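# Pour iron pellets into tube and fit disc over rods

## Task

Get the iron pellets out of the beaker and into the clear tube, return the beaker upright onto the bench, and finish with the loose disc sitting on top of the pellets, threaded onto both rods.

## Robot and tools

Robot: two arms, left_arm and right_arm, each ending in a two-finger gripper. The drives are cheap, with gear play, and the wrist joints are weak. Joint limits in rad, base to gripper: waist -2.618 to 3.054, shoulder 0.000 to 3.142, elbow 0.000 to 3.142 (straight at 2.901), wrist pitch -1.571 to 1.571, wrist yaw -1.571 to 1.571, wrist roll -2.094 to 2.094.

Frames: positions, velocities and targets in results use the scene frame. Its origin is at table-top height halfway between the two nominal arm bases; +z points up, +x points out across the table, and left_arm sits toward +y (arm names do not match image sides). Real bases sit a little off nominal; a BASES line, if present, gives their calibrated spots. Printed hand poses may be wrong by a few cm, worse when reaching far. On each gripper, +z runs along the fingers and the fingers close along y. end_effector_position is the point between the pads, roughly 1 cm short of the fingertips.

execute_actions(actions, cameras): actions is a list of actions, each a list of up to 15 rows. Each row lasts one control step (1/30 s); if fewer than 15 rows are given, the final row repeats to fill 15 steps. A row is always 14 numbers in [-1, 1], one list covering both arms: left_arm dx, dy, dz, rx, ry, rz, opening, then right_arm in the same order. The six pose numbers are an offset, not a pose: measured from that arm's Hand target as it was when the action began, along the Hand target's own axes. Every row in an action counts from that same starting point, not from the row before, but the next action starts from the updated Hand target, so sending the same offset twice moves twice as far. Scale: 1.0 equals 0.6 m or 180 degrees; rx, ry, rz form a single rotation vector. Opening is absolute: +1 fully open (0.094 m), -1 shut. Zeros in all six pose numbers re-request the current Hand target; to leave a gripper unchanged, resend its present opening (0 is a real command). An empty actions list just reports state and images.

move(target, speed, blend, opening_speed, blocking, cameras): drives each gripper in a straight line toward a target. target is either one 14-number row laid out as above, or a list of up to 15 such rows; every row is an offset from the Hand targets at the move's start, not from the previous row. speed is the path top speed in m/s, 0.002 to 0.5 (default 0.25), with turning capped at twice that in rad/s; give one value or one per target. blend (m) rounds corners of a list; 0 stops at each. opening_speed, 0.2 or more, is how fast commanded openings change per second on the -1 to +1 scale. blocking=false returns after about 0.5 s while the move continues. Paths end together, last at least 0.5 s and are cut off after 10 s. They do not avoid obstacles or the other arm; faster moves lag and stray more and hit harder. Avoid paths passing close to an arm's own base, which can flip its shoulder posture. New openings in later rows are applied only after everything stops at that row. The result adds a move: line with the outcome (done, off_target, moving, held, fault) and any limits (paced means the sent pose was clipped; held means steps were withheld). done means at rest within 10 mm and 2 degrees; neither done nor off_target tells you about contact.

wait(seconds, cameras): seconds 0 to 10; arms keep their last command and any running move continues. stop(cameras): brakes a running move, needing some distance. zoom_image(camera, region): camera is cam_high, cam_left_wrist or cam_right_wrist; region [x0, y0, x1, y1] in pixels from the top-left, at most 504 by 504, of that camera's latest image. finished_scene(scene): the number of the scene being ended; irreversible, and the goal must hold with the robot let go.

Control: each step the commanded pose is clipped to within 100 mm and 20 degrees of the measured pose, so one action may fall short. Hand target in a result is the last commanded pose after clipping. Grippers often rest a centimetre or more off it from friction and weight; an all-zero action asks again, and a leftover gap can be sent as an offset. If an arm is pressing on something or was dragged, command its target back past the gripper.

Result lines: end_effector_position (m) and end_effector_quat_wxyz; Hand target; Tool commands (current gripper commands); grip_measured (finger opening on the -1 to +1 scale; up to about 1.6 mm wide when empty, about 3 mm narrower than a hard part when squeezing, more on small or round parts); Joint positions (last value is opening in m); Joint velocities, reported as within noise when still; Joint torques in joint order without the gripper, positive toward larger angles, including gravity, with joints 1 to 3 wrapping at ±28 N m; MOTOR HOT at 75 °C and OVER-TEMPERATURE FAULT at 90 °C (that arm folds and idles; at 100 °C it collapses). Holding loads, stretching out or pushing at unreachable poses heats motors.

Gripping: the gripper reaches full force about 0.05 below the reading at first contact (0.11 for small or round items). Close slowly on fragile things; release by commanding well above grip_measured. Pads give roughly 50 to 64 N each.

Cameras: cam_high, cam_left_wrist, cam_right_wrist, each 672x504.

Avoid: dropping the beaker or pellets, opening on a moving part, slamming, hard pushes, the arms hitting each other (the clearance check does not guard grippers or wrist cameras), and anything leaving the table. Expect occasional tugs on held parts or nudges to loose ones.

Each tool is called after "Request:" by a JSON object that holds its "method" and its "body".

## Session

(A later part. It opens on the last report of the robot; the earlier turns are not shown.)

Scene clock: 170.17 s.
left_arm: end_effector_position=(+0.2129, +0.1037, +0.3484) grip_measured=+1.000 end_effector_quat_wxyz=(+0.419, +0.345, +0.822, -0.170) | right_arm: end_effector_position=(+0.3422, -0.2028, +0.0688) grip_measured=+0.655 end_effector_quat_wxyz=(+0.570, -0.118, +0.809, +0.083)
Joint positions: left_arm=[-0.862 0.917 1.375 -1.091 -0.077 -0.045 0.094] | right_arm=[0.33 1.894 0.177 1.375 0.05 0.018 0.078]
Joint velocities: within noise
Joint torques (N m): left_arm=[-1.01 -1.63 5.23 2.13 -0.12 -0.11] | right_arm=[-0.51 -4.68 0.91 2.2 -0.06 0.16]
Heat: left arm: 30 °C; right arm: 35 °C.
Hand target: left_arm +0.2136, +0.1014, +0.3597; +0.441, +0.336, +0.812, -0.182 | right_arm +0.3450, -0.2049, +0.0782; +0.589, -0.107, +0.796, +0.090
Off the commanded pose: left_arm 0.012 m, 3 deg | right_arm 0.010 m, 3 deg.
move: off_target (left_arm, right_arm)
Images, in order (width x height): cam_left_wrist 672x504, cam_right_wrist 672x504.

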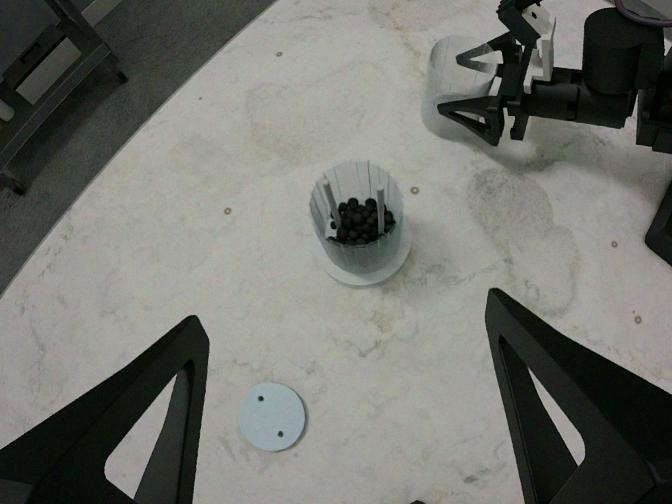

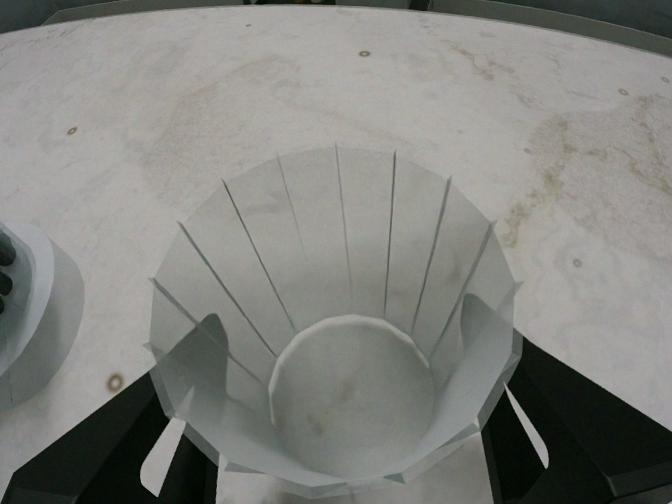

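Request:
{"method": "move", "body": {"target": [0,0,0,0,0,0,1,0.0128,-0.0002,0.0039,0,0,0,0], "speed": 0.02, "cameras": ["cam_left_wrist","cam_right_wrist"]}}

Scene clock: 171.60 s.
left_arm: end_effector_position=(+0.2129, +0.1037, +0.3484) grip_measured=+1.000 end_effector_quat_wxyz=(+0.419, +0.345, +0.822, -0.170) | right_arm: end_effector_position=(+0.3433, -0.2024, +0.0651) grip_measured=+0.655 end_effector_quat_wxyz=(+0.578, -0.117, +0.803, +0.085)
Joint positions: left_arm=[-0.862 0.917 1.375 -1.091 -0.077 -0.045 0.094] | right_arm=[0.33 1.97 0.177 1.468 0.05 0.018 0.078]
Joint velocities: within noise
Joint torques (N m): left_arm=[-0.8 -1.54 5.16 2.21 -0.05 -0.16] | right_arm=[-0.53 -4.71 0.76 2.01 -0.05 0.14]
Heat: left arm: 30 °C; right arm: 35 °C.
Hand target: left_arm +0.2136, +0.1014, +0.3597; +0.441, +0.336, +0.812, -0.182 | right_arm +0.3450, -0.2049, +0.0702; +0.589, -0.107, +0.796, +0.090
Off the commanded pose: left_arm 0.012 m, 3 deg | right_arm 0.006 m, 2 deg.
move: off_target (left_arm)
Images, in order (width x height): cam_left_wrist 672x504, cam_right_wrist 672x504.

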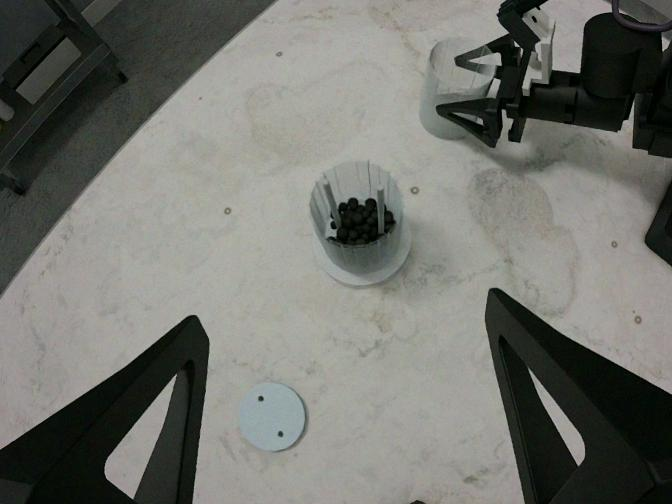

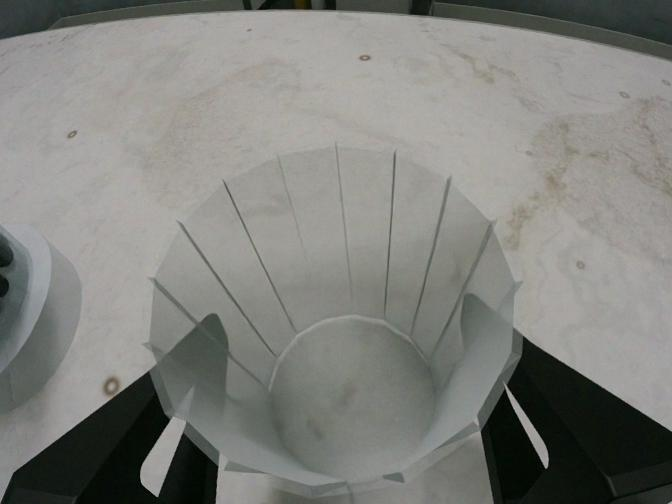

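Request:
{"method": "move", "body": {"target": [0,0,0,0,0,0,1,0,0,0,0,0,0,1], "opening_speed": 0.6, "blocking": false, "cameras": ["cam_left_wrist"]}}

Request:
{"method": "zoom_image", "body": {"camera": "cam_left_wrist", "region": [220, 360, 330, 470]}}

Request:
{"method": "zoom_image", "body": {"camera": "cam_left_wrist", "region": [280, 140, 440, 300]}}

Scene clock: 173.33 s.
left_arm: end_effector_position=(+0.2129, +0.1037, +0.3484) grip_measured=+1.000 end_effector_quat_wxyz=(+0.419, +0.345, +0.822, -0.170) | right_arm: end_effector_position=(+0.3433, -0.2024, +0.0651) grip_measured=+0.655 end_effector_quat_wxyz=(+0.578, -0.117, +0.803, +0.085)
Joint positions: left_arm=[-0.862 0.917 1.375 -1.091 -0.077 -0.045 0.094] | right_arm=[0.33 1.97 0.177 1.468 0.05 0.018 0.078]
Joint velocities: within noise
Joint torques (N m): left_arm=[-0.94 -1.76 5.07 2.17 -0.1 -0.12] | right_arm=[-0.66 -4.68 0.75 2.06 -0.06 0.13]
Heat: left arm: 30 °C; right arm: 35 °C.
Hand target: left_arm +0.2136, +0.1014, +0.3597; +0.441, +0.336, +0.812, -0.182 | right_arm +0.3450, -0.2049, +0.0702; +0.589, -0.107, +0.796, +0.090
Tool commands: left_gripper/opening=+1.0 right_gripper/opening=+0.3
Off the commanded pose: left_arm 0.012 m, 3 deg | right_arm 0.006 m, 2 deg.
move: running
Images, in order (width x height): cam_left_wrist 672x504.

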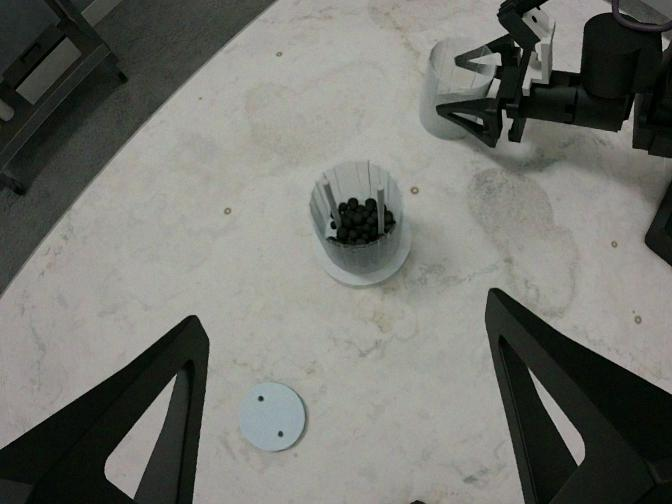

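Scaled by 4.582 from the camera's 672x504 image, which has a finer 960x720 frame.

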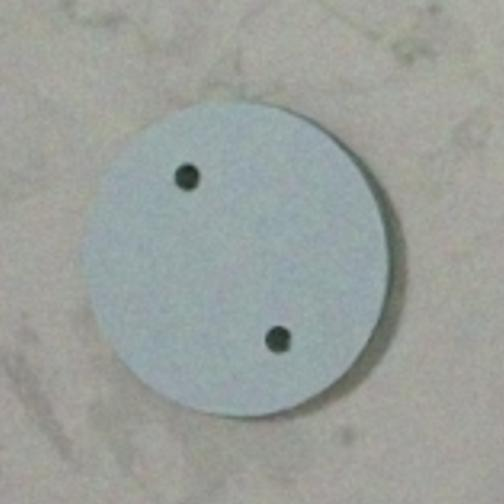

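Scaled by 3.150 from the camera's 672x504 image, which has a finer 960x720 frame.

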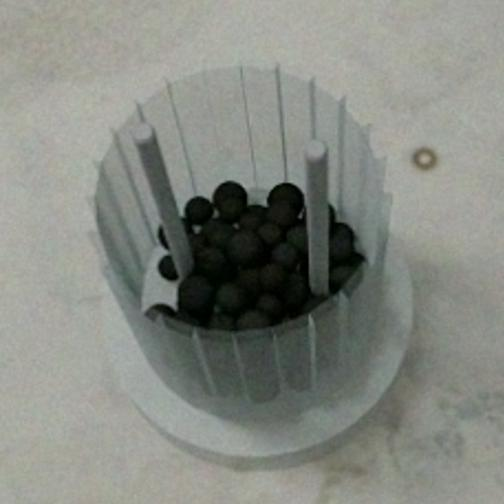

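Request:
{"method": "wait", "body": {"seconds": 0.1}}

Request:
{"method": "zoom_image", "body": {"camera": "cam_high", "region": [290, 180, 390, 380]}}

Scene clock: 175.03 s.
left_arm: end_effector_position=(+0.2129, +0.1037, +0.3484) grip_measured=+1.000 end_effector_quat_wxyz=(+0.419, +0.345, +0.822, -0.170) | right_arm: end_effector_position=(+0.3434, -0.2023, +0.0655) grip_measured=+0.998 end_effector_quat_wxyz=(+0.578, -0.117, +0.803, +0.085)
Joint positions: left_arm=[-0.862 0.917 1.375 -1.091 -0.077 -0.045 0.094] | right_arm=[0.33 1.97 0.177 1.47 0.05 0.018 0.094]
Joint velocities: within noise
Joint torques (N m): left_arm=[-0.87 -1.78 5.19 2.16 -0.08 -0.11] | right_arm=[-0.5 -4.62 0.64 2.01 -0.03 0.18]
Heat: left arm: 30 °C; right arm: 35 °C.
Hand target: left_arm +0.2136, +0.1014, +0.3597; +0.441, +0.336, +0.812, -0.182 | right_arm +0.3450, -0.2049, +0.0702; +0.589, -0.107, +0.796, +0.090
Tool commands: left_gripper/opening=+1.0 right_gripper/opening=+1.0
Off the commanded pose: left_arm 0.012 m, 3 deg | right_arm 0.006 m, 2 deg.
earlier move: off_target (left_arm)
wait: 0.00 of 0.1 s (the move ended)

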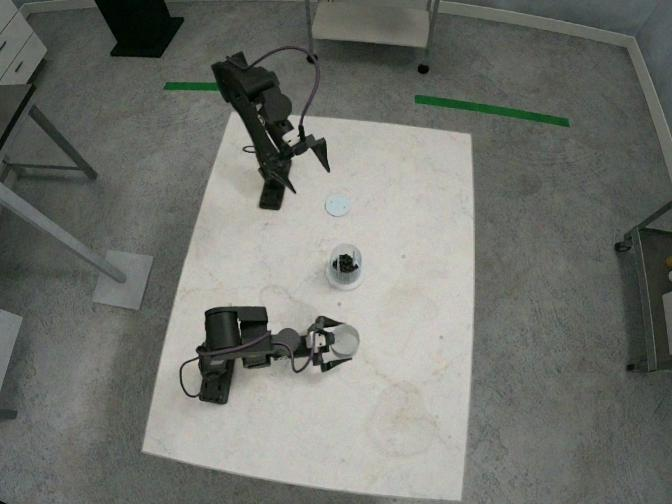

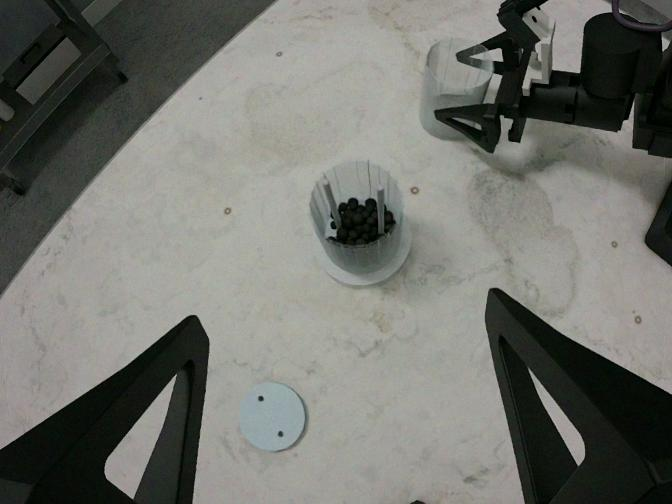

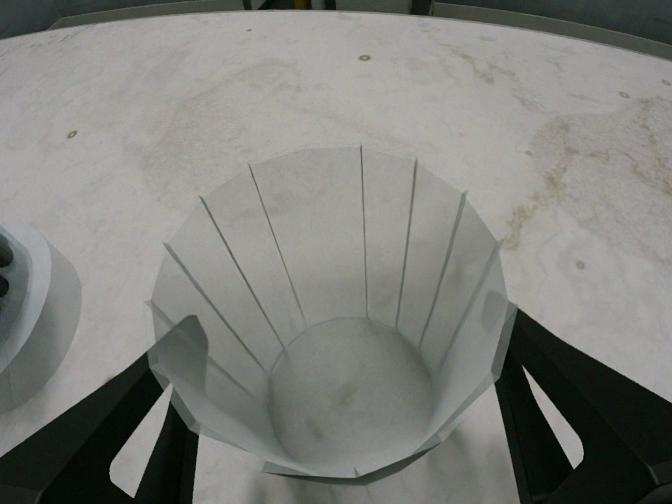

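Scaled by 2.520.

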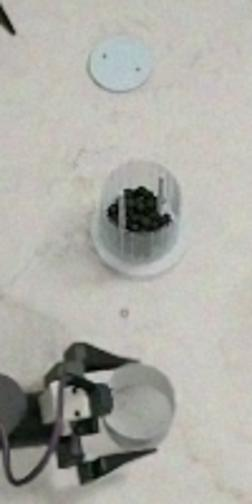

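Request:
{"method": "move", "body": {"target": [[0.0466,0.0233,0.2028,0.0114,0.18,0.0197,1,-0.0798,0.0014,-0.0242,0,0,0,1],[0.095,0.0266,0.3424,0.019,0.2997,0.0329,1,-0.1595,0.0029,-0.0483,0,0,0,1]], "speed": [0.25,0.2], "blend": [0.03,0]}}

Scene clock: 196.43 s.
left_arm: end_effector_position=(+0.3221, +0.0132, +0.1982) grip_measured=+1.000 end_effector_quat_wxyz=(+0.043, +0.429, +0.902, -0.020) | right_arm: end_effector_position=(+0.3386, -0.2041, +0.1536) grip_measured=+0.998 end_effector_quat_wxyz=(+0.576, -0.117, +0.804, +0.085)
Joint positions: left_arm=[-0.756 2.011 2.106 -1.571 0.009 0.115 0.094] | right_arm=[0.33 1.247 0.267 0.652 0.05 0.018 0.094]
Joint velocities: within noise
Joint torques (N m): left_arm=[0.2 -8.5 7.73 0.45 -0.07 0.1] | right_arm=[-0.46 -5.15 6.98 1.44 -0.02 0.13]
Heat: left arm: 30 °C; right arm: 34 °C.
Hand target: left_arm +0.3249, +0.0129, +0.2000; +0.024, +0.435, +0.900, -0.011 | right_arm +0.3451, -0.2048, +0.1702; +0.589, -0.107, +0.796, +0.090
Off the commanded pose: left_arm 0.003 m, 3 deg | right_arm 0.018 m, 2 deg.
joint sent to its limit (left arm) — joint 4 (wrist pitch), lower limit. The joint targets are off in position, not in orientation.
move: off_target (left_arm, right_arm)

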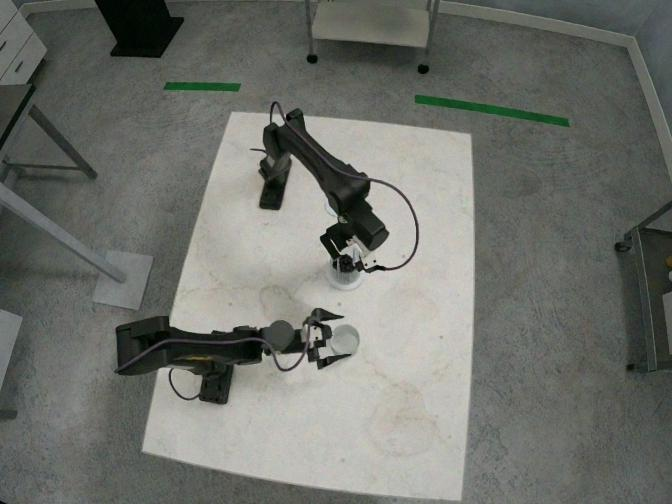

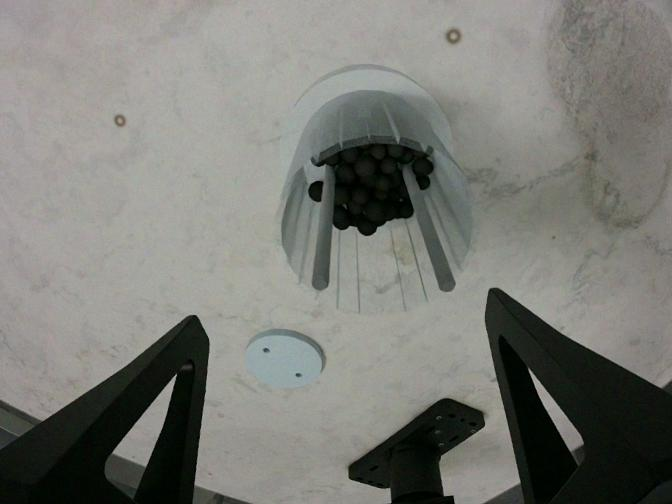

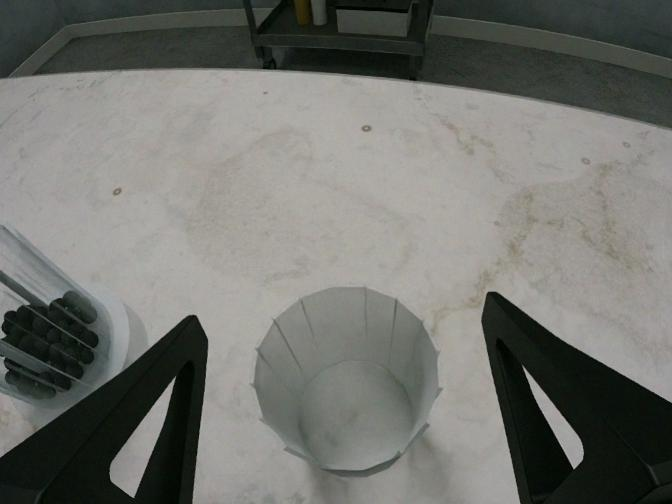

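Request:
{"method": "move", "body": {"target": [0.0054,-0.0264,0.0247,0,0.0111,0.0367,1,0,0,0,0,0,0,1], "speed": 0.06, "cameras": ["cam_left_wrist","cam_right_wrist"]}}

Request:
{"method": "zoom_image", "body": {"camera": "cam_left_wrist", "region": [180, 200, 500, 440]}}

Scene clock: 202.10 s.
left_arm: end_effector_position=(+0.3129, +0.0038, +0.1947) grip_measured=+1.000 end_effector_quat_wxyz=(+0.040, +0.478, +0.877, -0.014) | right_arm: end_effector_position=(+0.3385, -0.2041, +0.1532) grip_measured=+0.998 end_effector_quat_wxyz=(+0.576, -0.117, +0.805, +0.084)
Joint positions: left_arm=[-0.793 2.02 2.106 -1.573 0.002 0.188 0.094] | right_arm=[0.33 1.247 0.267 0.651 0.05 0.018 0.094]
Joint velocities: within noise
Joint torques (N m): left_arm=[-0.65 -8.21 5.18 0.4 -0.04 0.1] | right_arm=[-0.54 -5.16 6.93 1.43 -0.06 0.16]
Heat: left arm: 29 °C; right arm: 33 °C.
Hand target: left_arm +0.3109, +0.0050, +0.1850; +0.009, +0.486, +0.874, -0.002 | right_arm +0.3451, -0.2048, +0.1702; +0.589, -0.107, +0.796, +0.090
Off the commanded pose: left_arm 0.010 m, 4 deg | right_arm 0.018 m, 2 deg.
joint sent to its limit (left arm) — joint 4 (wrist pitch), lower limit. The joint targets are off in position, not in orientation.
move: off_target (left_arm, right_arm)
Images, in order (width x height): cam_left_wrist 672x504, cam_right_wrist 672x504.

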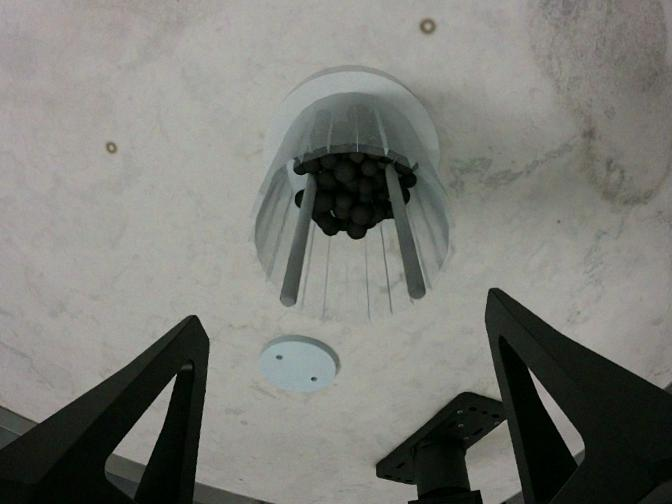

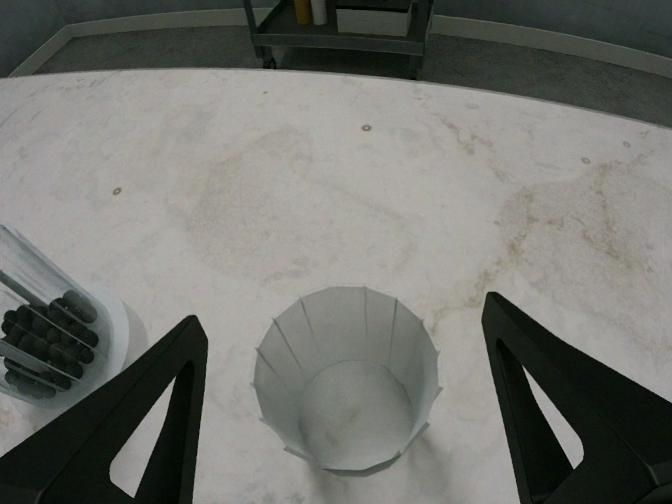

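Scaled by 1.575 from the camera's 672x504 image, which has a finer 960x720 frame.

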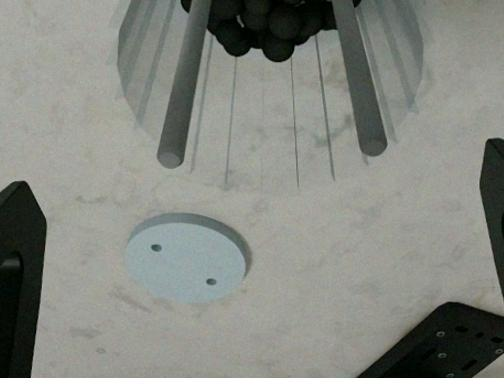

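Request:
{"method": "move", "body": {"target": [0,-0.001,0.0008,0,-0.0222,0.0178,1,0,0,0,0,0,0,1], "speed": 0.06, "cameras": ["cam_left_wrist"]}}

Request:
{"method": "zoom_image", "body": {"camera": "cam_left_wrist", "region": [180, 200, 500, 440]}}

Scene clock: 207.33 s.
left_arm: end_effector_position=(+0.3084, +0.0085, +0.1747) grip_measured=+1.000 end_effector_quat_wxyz=(+0.017, +0.505, +0.863, -0.006) | right_arm: end_effector_position=(+0.3385, -0.2041, +0.1532) grip_measured=+0.998 end_effector_quat_wxyz=(+0.576, -0.117, +0.805, +0.084)
Joint positions: left_arm=[-0.793 2.02 2.027 -1.542 0.002 0.248 0.094] | right_arm=[0.33 1.247 0.267 0.651 0.05 0.018 0.094]
Joint velocities: within noise
Joint torques (N m): left_arm=[-0.23 -12.68 5.19 0.67 0.11 0.07] | right_arm=[-0.64 -5.26 7.06 1.44 -0.07 0.16]
Heat: left arm: 28 °C; right arm: 33 °C.
Hand target: left_arm +0.3104, +0.0046, +0.1845; +0.039, +0.510, +0.859, -0.019 | right_arm +0.3451, -0.2048, +0.1702; +0.589, -0.107, +0.796, +0.090
Off the commanded pose: left_arm 0.011 m, 3 deg | right_arm 0.018 m, 2 deg.
move: off_target (left_arm, right_arm)
Images, in order (width x height): cam_left_wrist 672x504.

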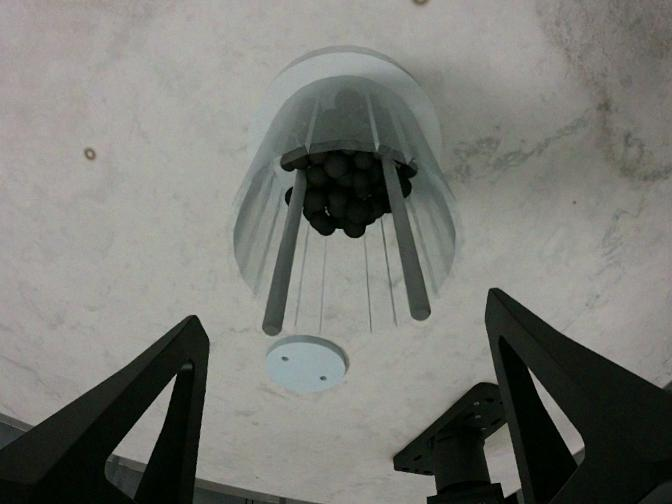

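Scaled by 1.575 from the camera's 672x504 image, which has a finer 960x720 frame.

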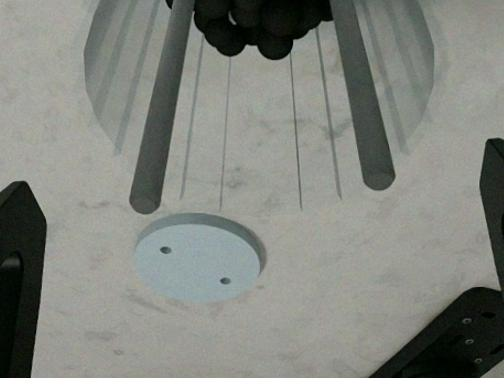

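Request:
{"method": "move", "body": {"target": [[0.0818,0.0002,-0.0238,0,0,0,1,0,0,0,0,0,0,1],[0.2531,0.0268,0.0117,0.0108,0.0063,0.1549,1,0,0,0,0,0,0,1],[0.3566,0.0536,0.1192,0.018,0.0105,0.2582,1,0,0,0,0,0,0,1]], "speed": [0.12,0.3,0.2], "blend": [0.03,0.04,0], "cameras": ["cam_high","cam_left_wrist"]}}

Request:
{"method": "zoom_image", "body": {"camera": "cam_left_wrist", "region": [180, 160, 500, 400]}}

Scene clock: 212.77 s.
left_arm: end_effector_position=(+0.2376, +0.2060, +0.0896) grip_measured=+1.000 end_effector_quat_wxyz=(-0.008, +0.805, +0.593, -0.019) | right_arm: end_effector_position=(+0.3385, -0.2041, +0.1532) grip_measured=+0.998 end_effector_quat_wxyz=(+0.576, -0.117, +0.805, +0.084)
Joint positions: left_arm=[-0.365 1.398 0.974 -1.182 0.025 1.491 0.094] | right_arm=[0.33 1.247 0.267 0.651 0.05 0.018 0.094]
Joint velocities: within noise
Joint torques (N m): left_arm=[0.76 -7.17 5.37 0.51 0.17 0.13] | right_arm=[-0.66 -5.11 7.06 1.45 -0.06 0.19]
Heat: left arm: 28 °C; right arm: 33 °C.
Hand target: left_arm +0.2401, +0.2020, +0.0950; +0.015, +0.809, +0.588, -0.017 | right_arm +0.3451, -0.2048, +0.1702; +0.589, -0.107, +0.796, +0.090
Off the commanded pose: left_arm 0.007 m, 3 deg | right_arm 0.018 m, 2 deg.
move: off_target (left_arm, right_arm); blend cut to 0.0255 m at target 1
Images, in order (width x height): cam_high 672x504, cam_left_wrist 672x504.

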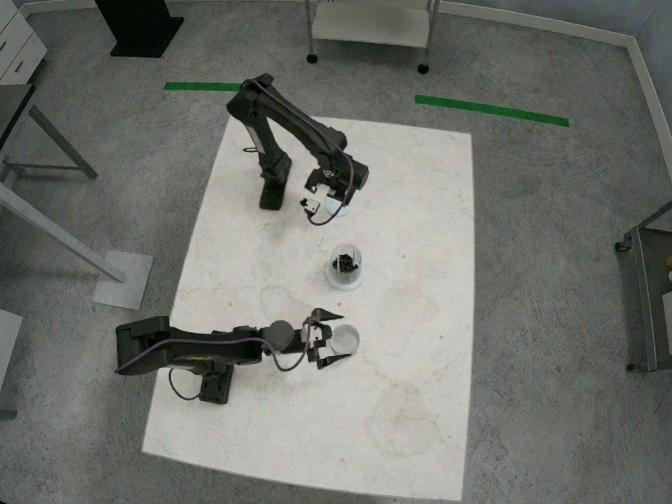

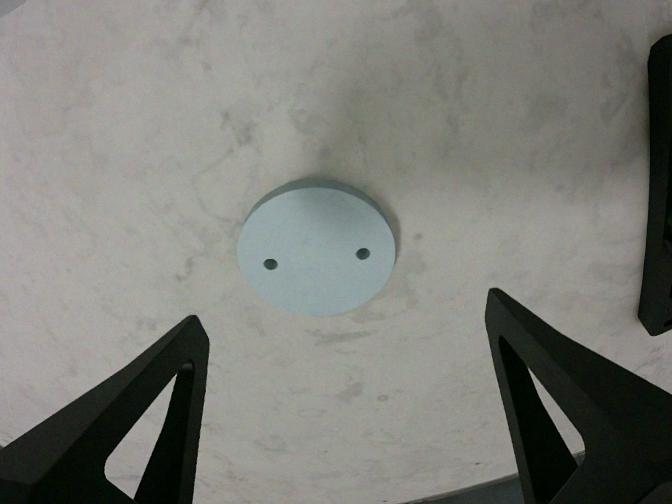

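Scaled by 1.575 from the camera's 672x504 image, which has a finer 960x720 frame.

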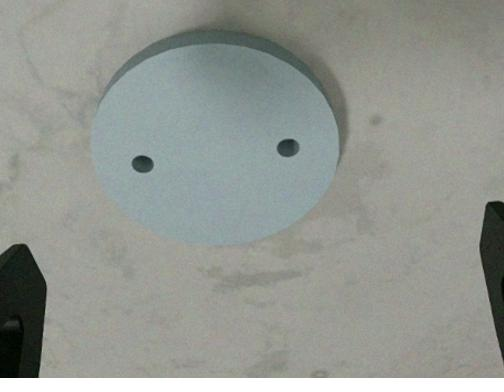

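Request:
{"method": "move", "body": {"target": [0.0538,0.0166,0.074,-0.0113,0,-0.0078,1,0,0,0,0,0,0,1], "speed": 0.12, "cameras": ["cam_left_wrist"]}}

Request:
{"method": "zoom_image", "body": {"camera": "cam_left_wrist", "region": [180, 180, 500, 420]}}

Scene clock: 218.03 s.
left_arm: end_effector_position=(+0.2578, +0.2308, +0.0515) grip_measured=+1.000 end_effector_quat_wxyz=(+0.023, +0.798, +0.603, +0.000) | right_arm: end_effector_position=(+0.3385, -0.2041, +0.1532) grip_measured=+0.998 end_effector_quat_wxyz=(+0.576, -0.117, +0.805, +0.084)
Joint positions: left_arm=[-0.226 1.414 0.832 -0.953 0.029 1.604 0.094] | right_arm=[0.33 1.247 0.267 0.651 0.05 0.018 0.094]
Joint velocities: within noise
Joint torques (N m): left_arm=[0.58 -3.49 5.16 0.61 0.22 0.1] | right_arm=[-0.47 -5.18 6.91 1.44 -0.05 0.14]
Heat: left arm: 28 °C; right arm: 33 °C.
Hand target: left_arm +0.2591, +0.2276, +0.0492; +0.030, +0.801, +0.598, -0.007 | right_arm +0.3451, -0.2048, +0.1702; +0.589, -0.107, +0.796, +0.090
Off the commanded pose: left_arm 0.004 m, 1 deg | right_arm 0.018 m, 2 deg.
move: off_target (right_arm)
Images, in order (width x height): cam_left_wrist 672x504.

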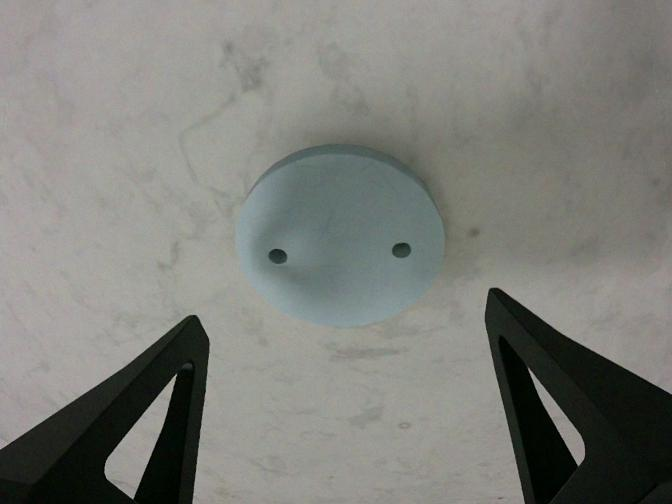

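Scaled by 1.575 from the camera's 672x504 image, which has a finer 960x720 frame.

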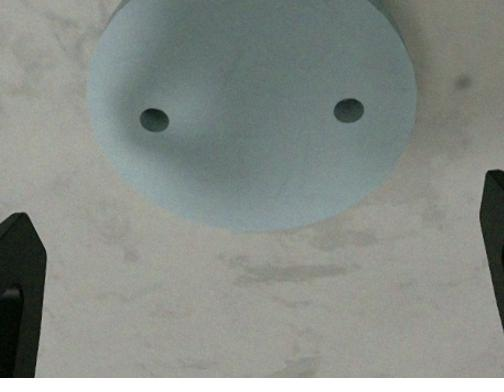

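Request:
{"method": "move", "body": {"target": [-0.003,0.002,0.0453,0.0117,0,0.0061,1,0,0,0,0,0,0,1], "speed": 0.06, "cameras": ["cam_left_wrist"]}}

Request:
{"method": "zoom_image", "body": {"camera": "cam_left_wrist", "region": [180, 180, 500, 420]}}

Scene clock: 222.23 s.
left_arm: end_effector_position=(+0.2602, +0.2302, +0.0249) grip_measured=+1.000 end_effector_quat_wxyz=(+0.009, +0.799, +0.601, -0.011) | right_arm: end_effector_position=(+0.3385, -0.2041, +0.1532) grip_measured=+0.998 end_effector_quat_wxyz=(+0.576, -0.117, +0.805, +0.084)
Joint positions: left_arm=[-0.226 1.505 0.796 -0.863 0.029 1.609 0.094] | right_arm=[0.33 1.247 0.267 0.651 0.05 0.018 0.094]
Joint velocities: within noise
Joint torques (N m): left_arm=[-1.1 -4.21 4.89 0.49 0.2 0.1] | right_arm=[-0.64 -5.05 6.98 1.48 -0.09 0.16]
Heat: left arm: 27 °C; right arm: 33 °C.
Hand target: left_arm +0.2604, +0.2240, +0.0222; +0.015, +0.807, +0.590, -0.018 | right_arm +0.3451, -0.2048, +0.1702; +0.589, -0.107, +0.796, +0.090
Off the commanded pose: left_arm 0.007 m, 2 deg | right_arm 0.018 m, 2 deg.
move: off_target (right_arm)
Images, in order (width x height): cam_left_wrist 672x504.

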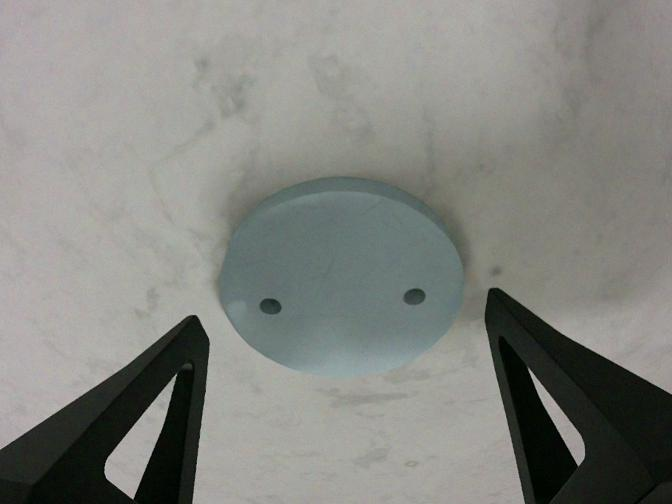

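Scaled by 1.575 from the camera's 672x504 image, which has a finer 960x720 frame.

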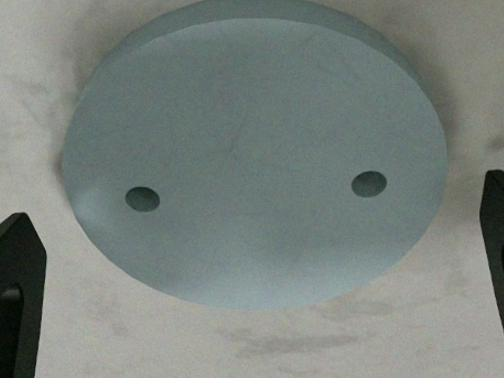

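Request:
{"method": "move", "body": {"target": [-0.0041,0.0002,0.0192,0,0,0.009,1,0,0,0,0,0,0,1], "speed": 0.04, "cameras": ["cam_left_wrist"]}}

Request:
{"method": "zoom_image", "body": {"camera": "cam_left_wrist", "region": [180, 180, 500, 420]}}

Scene clock: 225.73 s.
left_arm: end_effector_position=(+0.2599, +0.2267, +0.0137) grip_measured=+1.000 end_effector_quat_wxyz=(+0.010, +0.808, +0.589, -0.011) | right_arm: end_effector_position=(+0.3385, -0.2041, +0.1532) grip_measured=+0.998 end_effector_quat_wxyz=(+0.576, -0.117, +0.805, +0.084)
Joint positions: left_arm=[-0.241 1.529 0.769 -0.809 0.029 1.624 0.094] | right_arm=[0.33 1.247 0.267 0.651 0.05 0.018 0.094]
Joint velocities: within noise
Joint torques (N m): left_arm=[-0.75 -3.85 4.7 0.52 0.22 0.08] | right_arm=[-0.46 -5.22 7.06 1.42 -0.07 0.15]
Heat: left arm: 27 °C; right arm: 33 °C.
Hand target: left_arm +0.2596, +0.2211, +0.0109; +0.015, +0.815, +0.579, -0.018 | right_arm +0.3451, -0.2048, +0.1702; +0.589, -0.107, +0.796, +0.090
Off the commanded pose: left_arm 0.006 m, 2 deg | right_arm 0.018 m, 2 deg.
move: off_target (right_arm)
Images, in order (width x height): cam_left_wrist 672x504.

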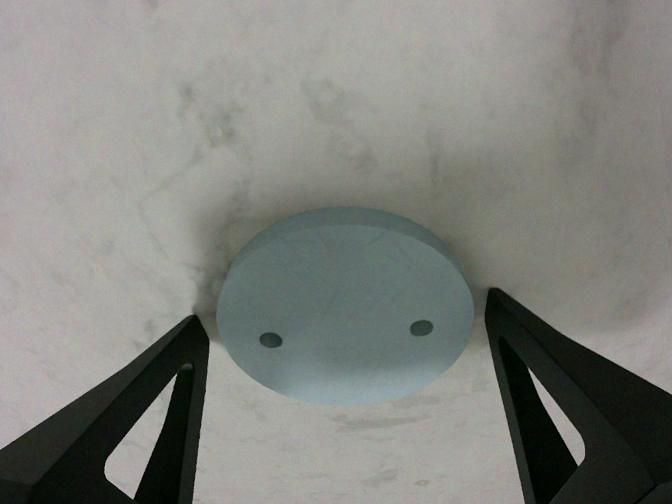

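Scaled by 1.575 from the camera's 672x504 image, which has a finer 960x720 frame.

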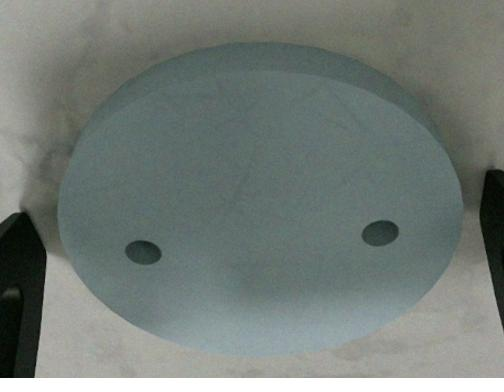

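Request:
{"method": "move", "body": {"target": [[0,0.0013,0.005,0,0,0,1,0,0,0,0,0,0,1],[0,0.0013,0.005,0,0,0,0.6,0,0,0,0,0,0,1]], "speed": 0.03, "opening_speed": 0.5, "cameras": ["cam_left_wrist"]}}

Request:
{"method": "zoom_image", "body": {"camera": "cam_left_wrist", "region": [180, 180, 500, 420]}}

Scene clock: 229.27 s.
left_arm: end_effector_position=(+0.2612, +0.2263, +0.0127) grip_measured=+0.646 end_effector_quat_wxyz=(+0.011, +0.808, +0.588, -0.010) | right_arm: end_effector_position=(+0.3385, -0.2041, +0.1532) grip_measured=+0.998 end_effector_quat_wxyz=(+0.576, -0.117, +0.805, +0.084)
Joint positions: left_arm=[-0.241 1.534 0.769 -0.801 0.029 1.626 0.077] | right_arm=[0.33 1.247 0.267 0.651 0.05 0.018 0.094]
Joint velocities: within noise
Joint torques (N m): left_arm=[-0.91 -3.71 4.38 0.54 0.18 0.14] | right_arm=[-0.54 -5.15 7.02 1.43 -0.07 0.14]
Heat: left arm: 27 °C; right arm: 33 °C.
Hand target: left_arm +0.2603, +0.2207, +0.0079; +0.015, +0.815, +0.579, -0.018 | right_arm +0.3451, -0.2048, +0.1702; +0.589, -0.107, +0.796, +0.090
Off the commanded pose: left_arm 0.007 m, 2 deg | right_arm 0.018 m, 2 deg.
move: off_target (right_arm)
Images, in order (width x height): cam_left_wrist 672x504.

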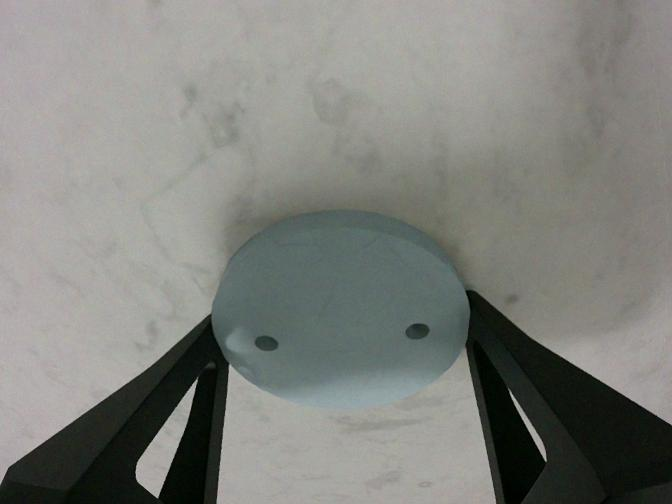

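Scaled by 1.575 from the camera's 672x504 image, which has a finer 960x720 frame.

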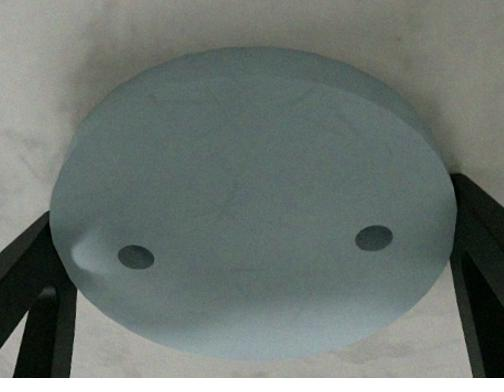

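Request:
{"method": "move", "body": {"target": [[-0.0041,0.0003,-0.0866,0,0,0,0.5,0,0,0,0,0,0,1],[-0.1629,0.0793,-0.2625,-0.0091,-0.0055,-0.1356,0.5,0,0,0,0,0,0,1],[-0.2879,0.1576,-0.3064,-0.0182,-0.011,-0.2711,0.5,0,0,0,0,0,0,1],[-0.3303,0.1974,-0.2986,-0.0182,-0.011,-0.2711,0.5,0,0,0,0,0,0,1]], "speed": [0.1,0.22,0.2,0.08], "blend": [0.02,0.04,0.02,0], "opening_speed": 0.5, "cameras": ["cam_high","cam_left_wrist"]}}

Request:
{"method": "zoom_image", "body": {"camera": "cam_left_wrist", "region": [180, 180, 500, 420]}}

Scene clock: 237.90 s.
left_arm: end_effector_position=(+0.3072, +0.0058, +0.1957) grip_measured=+0.645 end_effector_quat_wxyz=(+0.040, +0.508, +0.860, -0.020) | right_arm: end_effector_position=(+0.3385, -0.2041, +0.1532) grip_measured=+0.998 end_effector_quat_wxyz=(+0.576, -0.117, +0.805, +0.084)
Joint positions: left_arm=[-0.793 1.99 2.065 -1.558 0.017 0.256 0.077] | right_arm=[0.33 1.247 0.267 0.651 0.05 0.018 0.094]
Joint velocities: within noise
Joint torques (N m): left_arm=[-0.43 -8.24 7.73 0.42 -0.08 -0.12] | right_arm=[-0.5 -5.05 7.21 1.39 -0.04 0.16]
Heat: left arm: 27 °C; right arm: 33 °C.
Hand target: left_arm +0.3087, +0.0029, +0.1965; +0.039, +0.502, +0.864, -0.020 | right_arm +0.3451, -0.2048, +0.1702; +0.589, -0.107, +0.796, +0.090
Off the commanded pose: left_arm 0.003 m, 1 deg | right_arm 0.018 m, 2 deg.
move: off_target (right_arm); blend cut to 0.0176 m at target 3
Images, in order (width x height): cam_high 672x504, cam_left_wrist 672x504.

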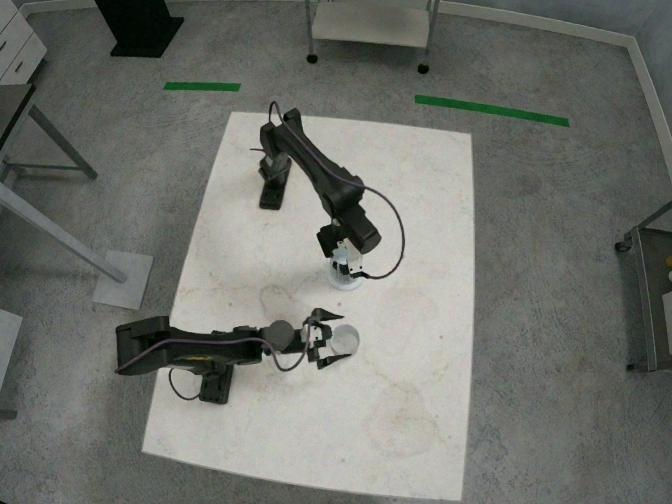

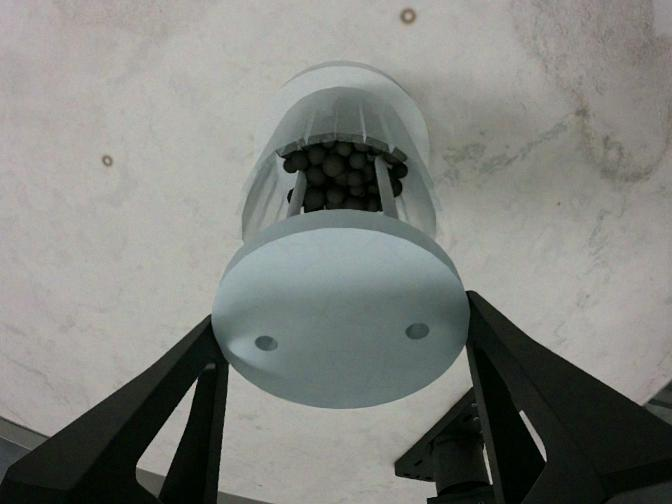

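Scaled by 1.575 from the camera's 672x504 image, which has a finer 960x720 frame.

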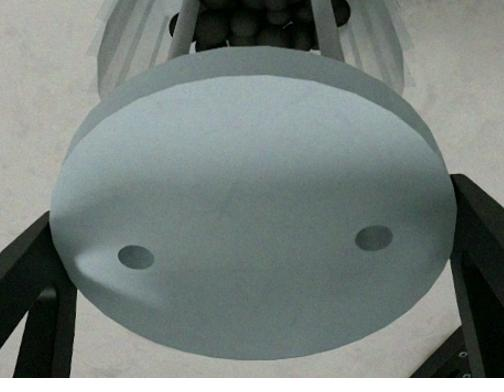

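Request:
{"method": "move", "body": {"target": [0.0015,-0.0001,0.0166,0,0,0,0.5,0,0,0,0,0,0,1], "speed": 0.04, "cameras": ["cam_left_wrist"]}}

Request:
{"method": "zoom_image", "body": {"camera": "cam_left_wrist", "region": [180, 120, 500, 360]}}

Scene clock: 240.93 s.
left_arm: end_effector_position=(+0.3046, +0.0085, +0.1878) grip_measured=+0.645 end_effector_quat_wxyz=(+0.028, +0.508, +0.861, -0.017) | right_arm: end_effector_position=(+0.3385, -0.2041, +0.1532) grip_measured=+0.998 end_effector_quat_wxyz=(+0.576, -0.117, +0.805, +0.084)
Joint positions: left_arm=[-0.793 1.99 2.034 -1.551 0.017 0.256 0.077] | right_arm=[0.33 1.247 0.267 0.651 0.05 0.018 0.094]
Joint velocities: within noise
Joint torques (N m): left_arm=[-0.77 -9.59 5.53 0.72 -0.04 -0.11] | right_arm=[-0.53 -5.11 7.02 1.41 -0.08 0.14]
Heat: left arm: 27 °C; right arm: 33 °C.
Hand target: left_arm +0.3087, +0.0029, +0.1865; +0.039, +0.502, +0.864, -0.020 | right_arm +0.3451, -0.2048, +0.1702; +0.589, -0.107, +0.796, +0.090
Off the commanded pose: left_arm 0.007 m, 1 deg | right_arm 0.018 m, 2 deg.
move: off_target (right_arm)
Images, in order (width x height): cam_left_wrist 672x504.

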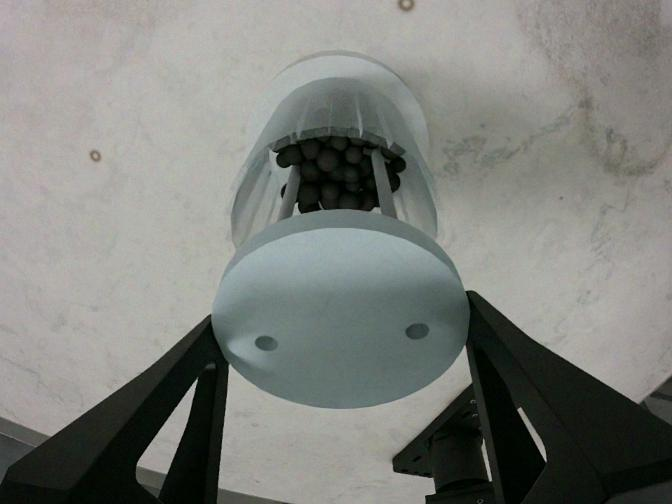

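Scaled by 1.575 from the camera's 672x504 image, which has a finer 960x720 frame.

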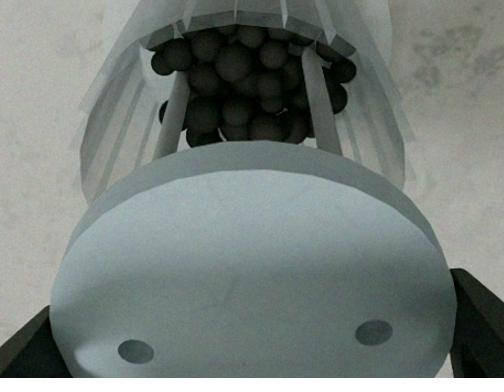

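Request:
{"method": "zoom_image", "body": {"camera": "cam_left_wrist", "region": [270, 140, 410, 230]}}

Request:
{"method": "zoom_image", "body": {"camera": "cam_left_wrist", "region": [250, 310, 440, 360]}}

Scaled by 3.600 from the camera's 672x504 image, which has a finer 960x720 frame.

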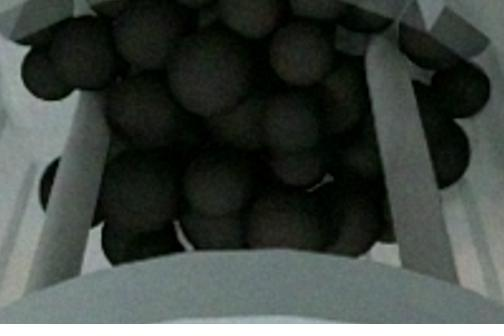

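Scaled by 2.653 from the camera's 672x504 image, which has a finer 960x720 frame.

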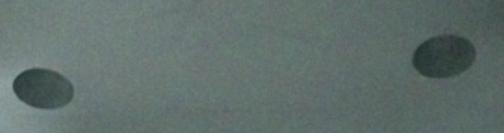

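Request:
{"method": "move", "body": {"target": [-0.0018,0.0027,0.0136,0,0,0,0.5,0,0,0,0,0,0,1], "speed": 0.04, "cameras": ["cam_left_wrist"]}}

Request:
{"method": "zoom_image", "body": {"camera": "cam_left_wrist", "region": [250, 130, 410, 230]}}

Scene clock: 244.60 s.
left_arm: end_effector_position=(+0.3056, +0.0066, +0.1804) grip_measured=+0.645 end_effector_quat_wxyz=(+0.028, +0.508, +0.861, -0.017) | right_arm: end_effector_position=(+0.3385, -0.2041, +0.1532) grip_measured=+0.998 end_effector_quat_wxyz=(+0.576, -0.117, +0.805, +0.084)
Joint positions: left_arm=[-0.795 1.99 2.004 -1.521 0.017 0.254 0.077] | right_arm=[0.33 1.247 0.267 0.651 0.05 0.018 0.094]
Joint velocities: within noise
Joint torques (N m): left_arm=[-0.14 -9.85 5.14 0.68 0 -0.05] | right_arm=[-0.5 -5.19 7.01 1.46 -0.07 0.15]
Heat: left arm: 27 °C; right arm: 33 °C.
Hand target: left_arm +0.3110, +0.0022, +0.1785; +0.039, +0.502, +0.864, -0.020 | right_arm +0.3451, -0.2048, +0.1702; +0.589, -0.107, +0.796, +0.090
Off the commanded pose: left_arm 0.007 m, 1 deg | right_arm 0.018 m, 2 deg.
move: off_target (right_arm)
Images, in order (width x height): cam_left_wrist 672x504.

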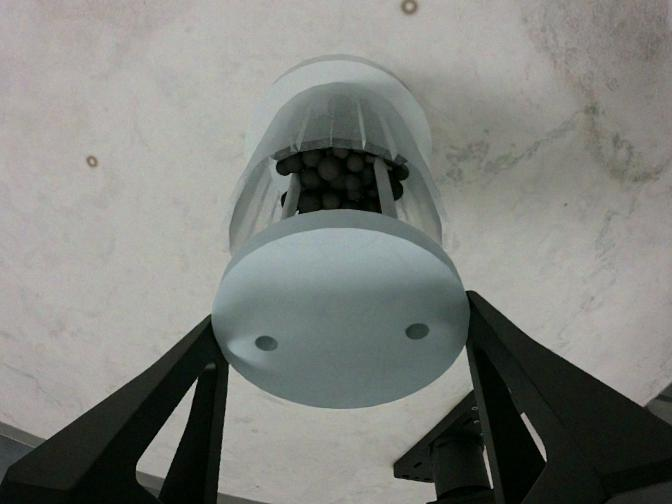

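Scaled by 3.150 from the camera's 672x504 image, which has a finer 960x720 frame.

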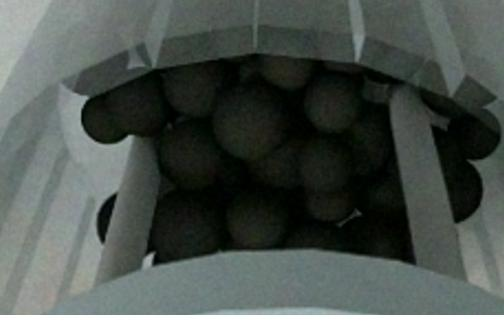

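Request:
{"method": "move", "body": {"target": [-0.0021,0.0032,0.0052,0,0,0,0.5,0,0,0,0,0,0,1], "speed": 0.03, "cameras": ["cam_left_wrist"]}}

Scene clock: 246.70 s.
left_arm: end_effector_position=(+0.3059, +0.0063, +0.1800) grip_measured=+0.645 end_effector_quat_wxyz=(+0.029, +0.508, +0.861, -0.017) | right_arm: end_effector_position=(+0.3385, -0.2041, +0.1532) grip_measured=+0.998 end_effector_quat_wxyz=(+0.576, -0.117, +0.805, +0.084)
Joint positions: left_arm=[-0.795 1.99 2.002 -1.518 0.017 0.254 0.077] | right_arm=[0.33 1.247 0.267 0.651 0.05 0.018 0.094]
Joint velocities: within noise
Joint torques (N m): left_arm=[0.25 -9.26 4.86 0.87 0.01 -0.04] | right_arm=[-0.51 -5.12 7.05 1.38 -0.04 0.14]
Heat: left arm: 27 °C; right arm: 33 °C.
Hand target: left_arm +0.3134, +0.0018, +0.1755; +0.039, +0.502, +0.864, -0.020 | right_arm +0.3451, -0.2048, +0.1702; +0.589, -0.107, +0.796, +0.090
Off the commanded pose: left_arm 0.010 m, 1 deg | right_arm 0.018 m, 2 deg.
move: off_target (right_arm)
Images, in order (width x height): cam_left_wrist 672x504.

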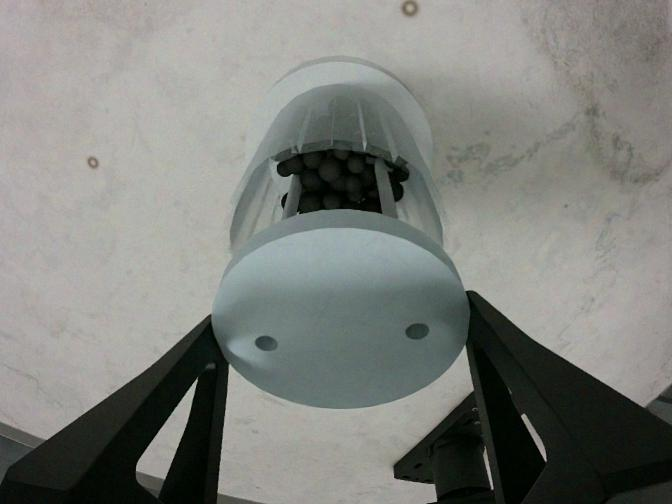

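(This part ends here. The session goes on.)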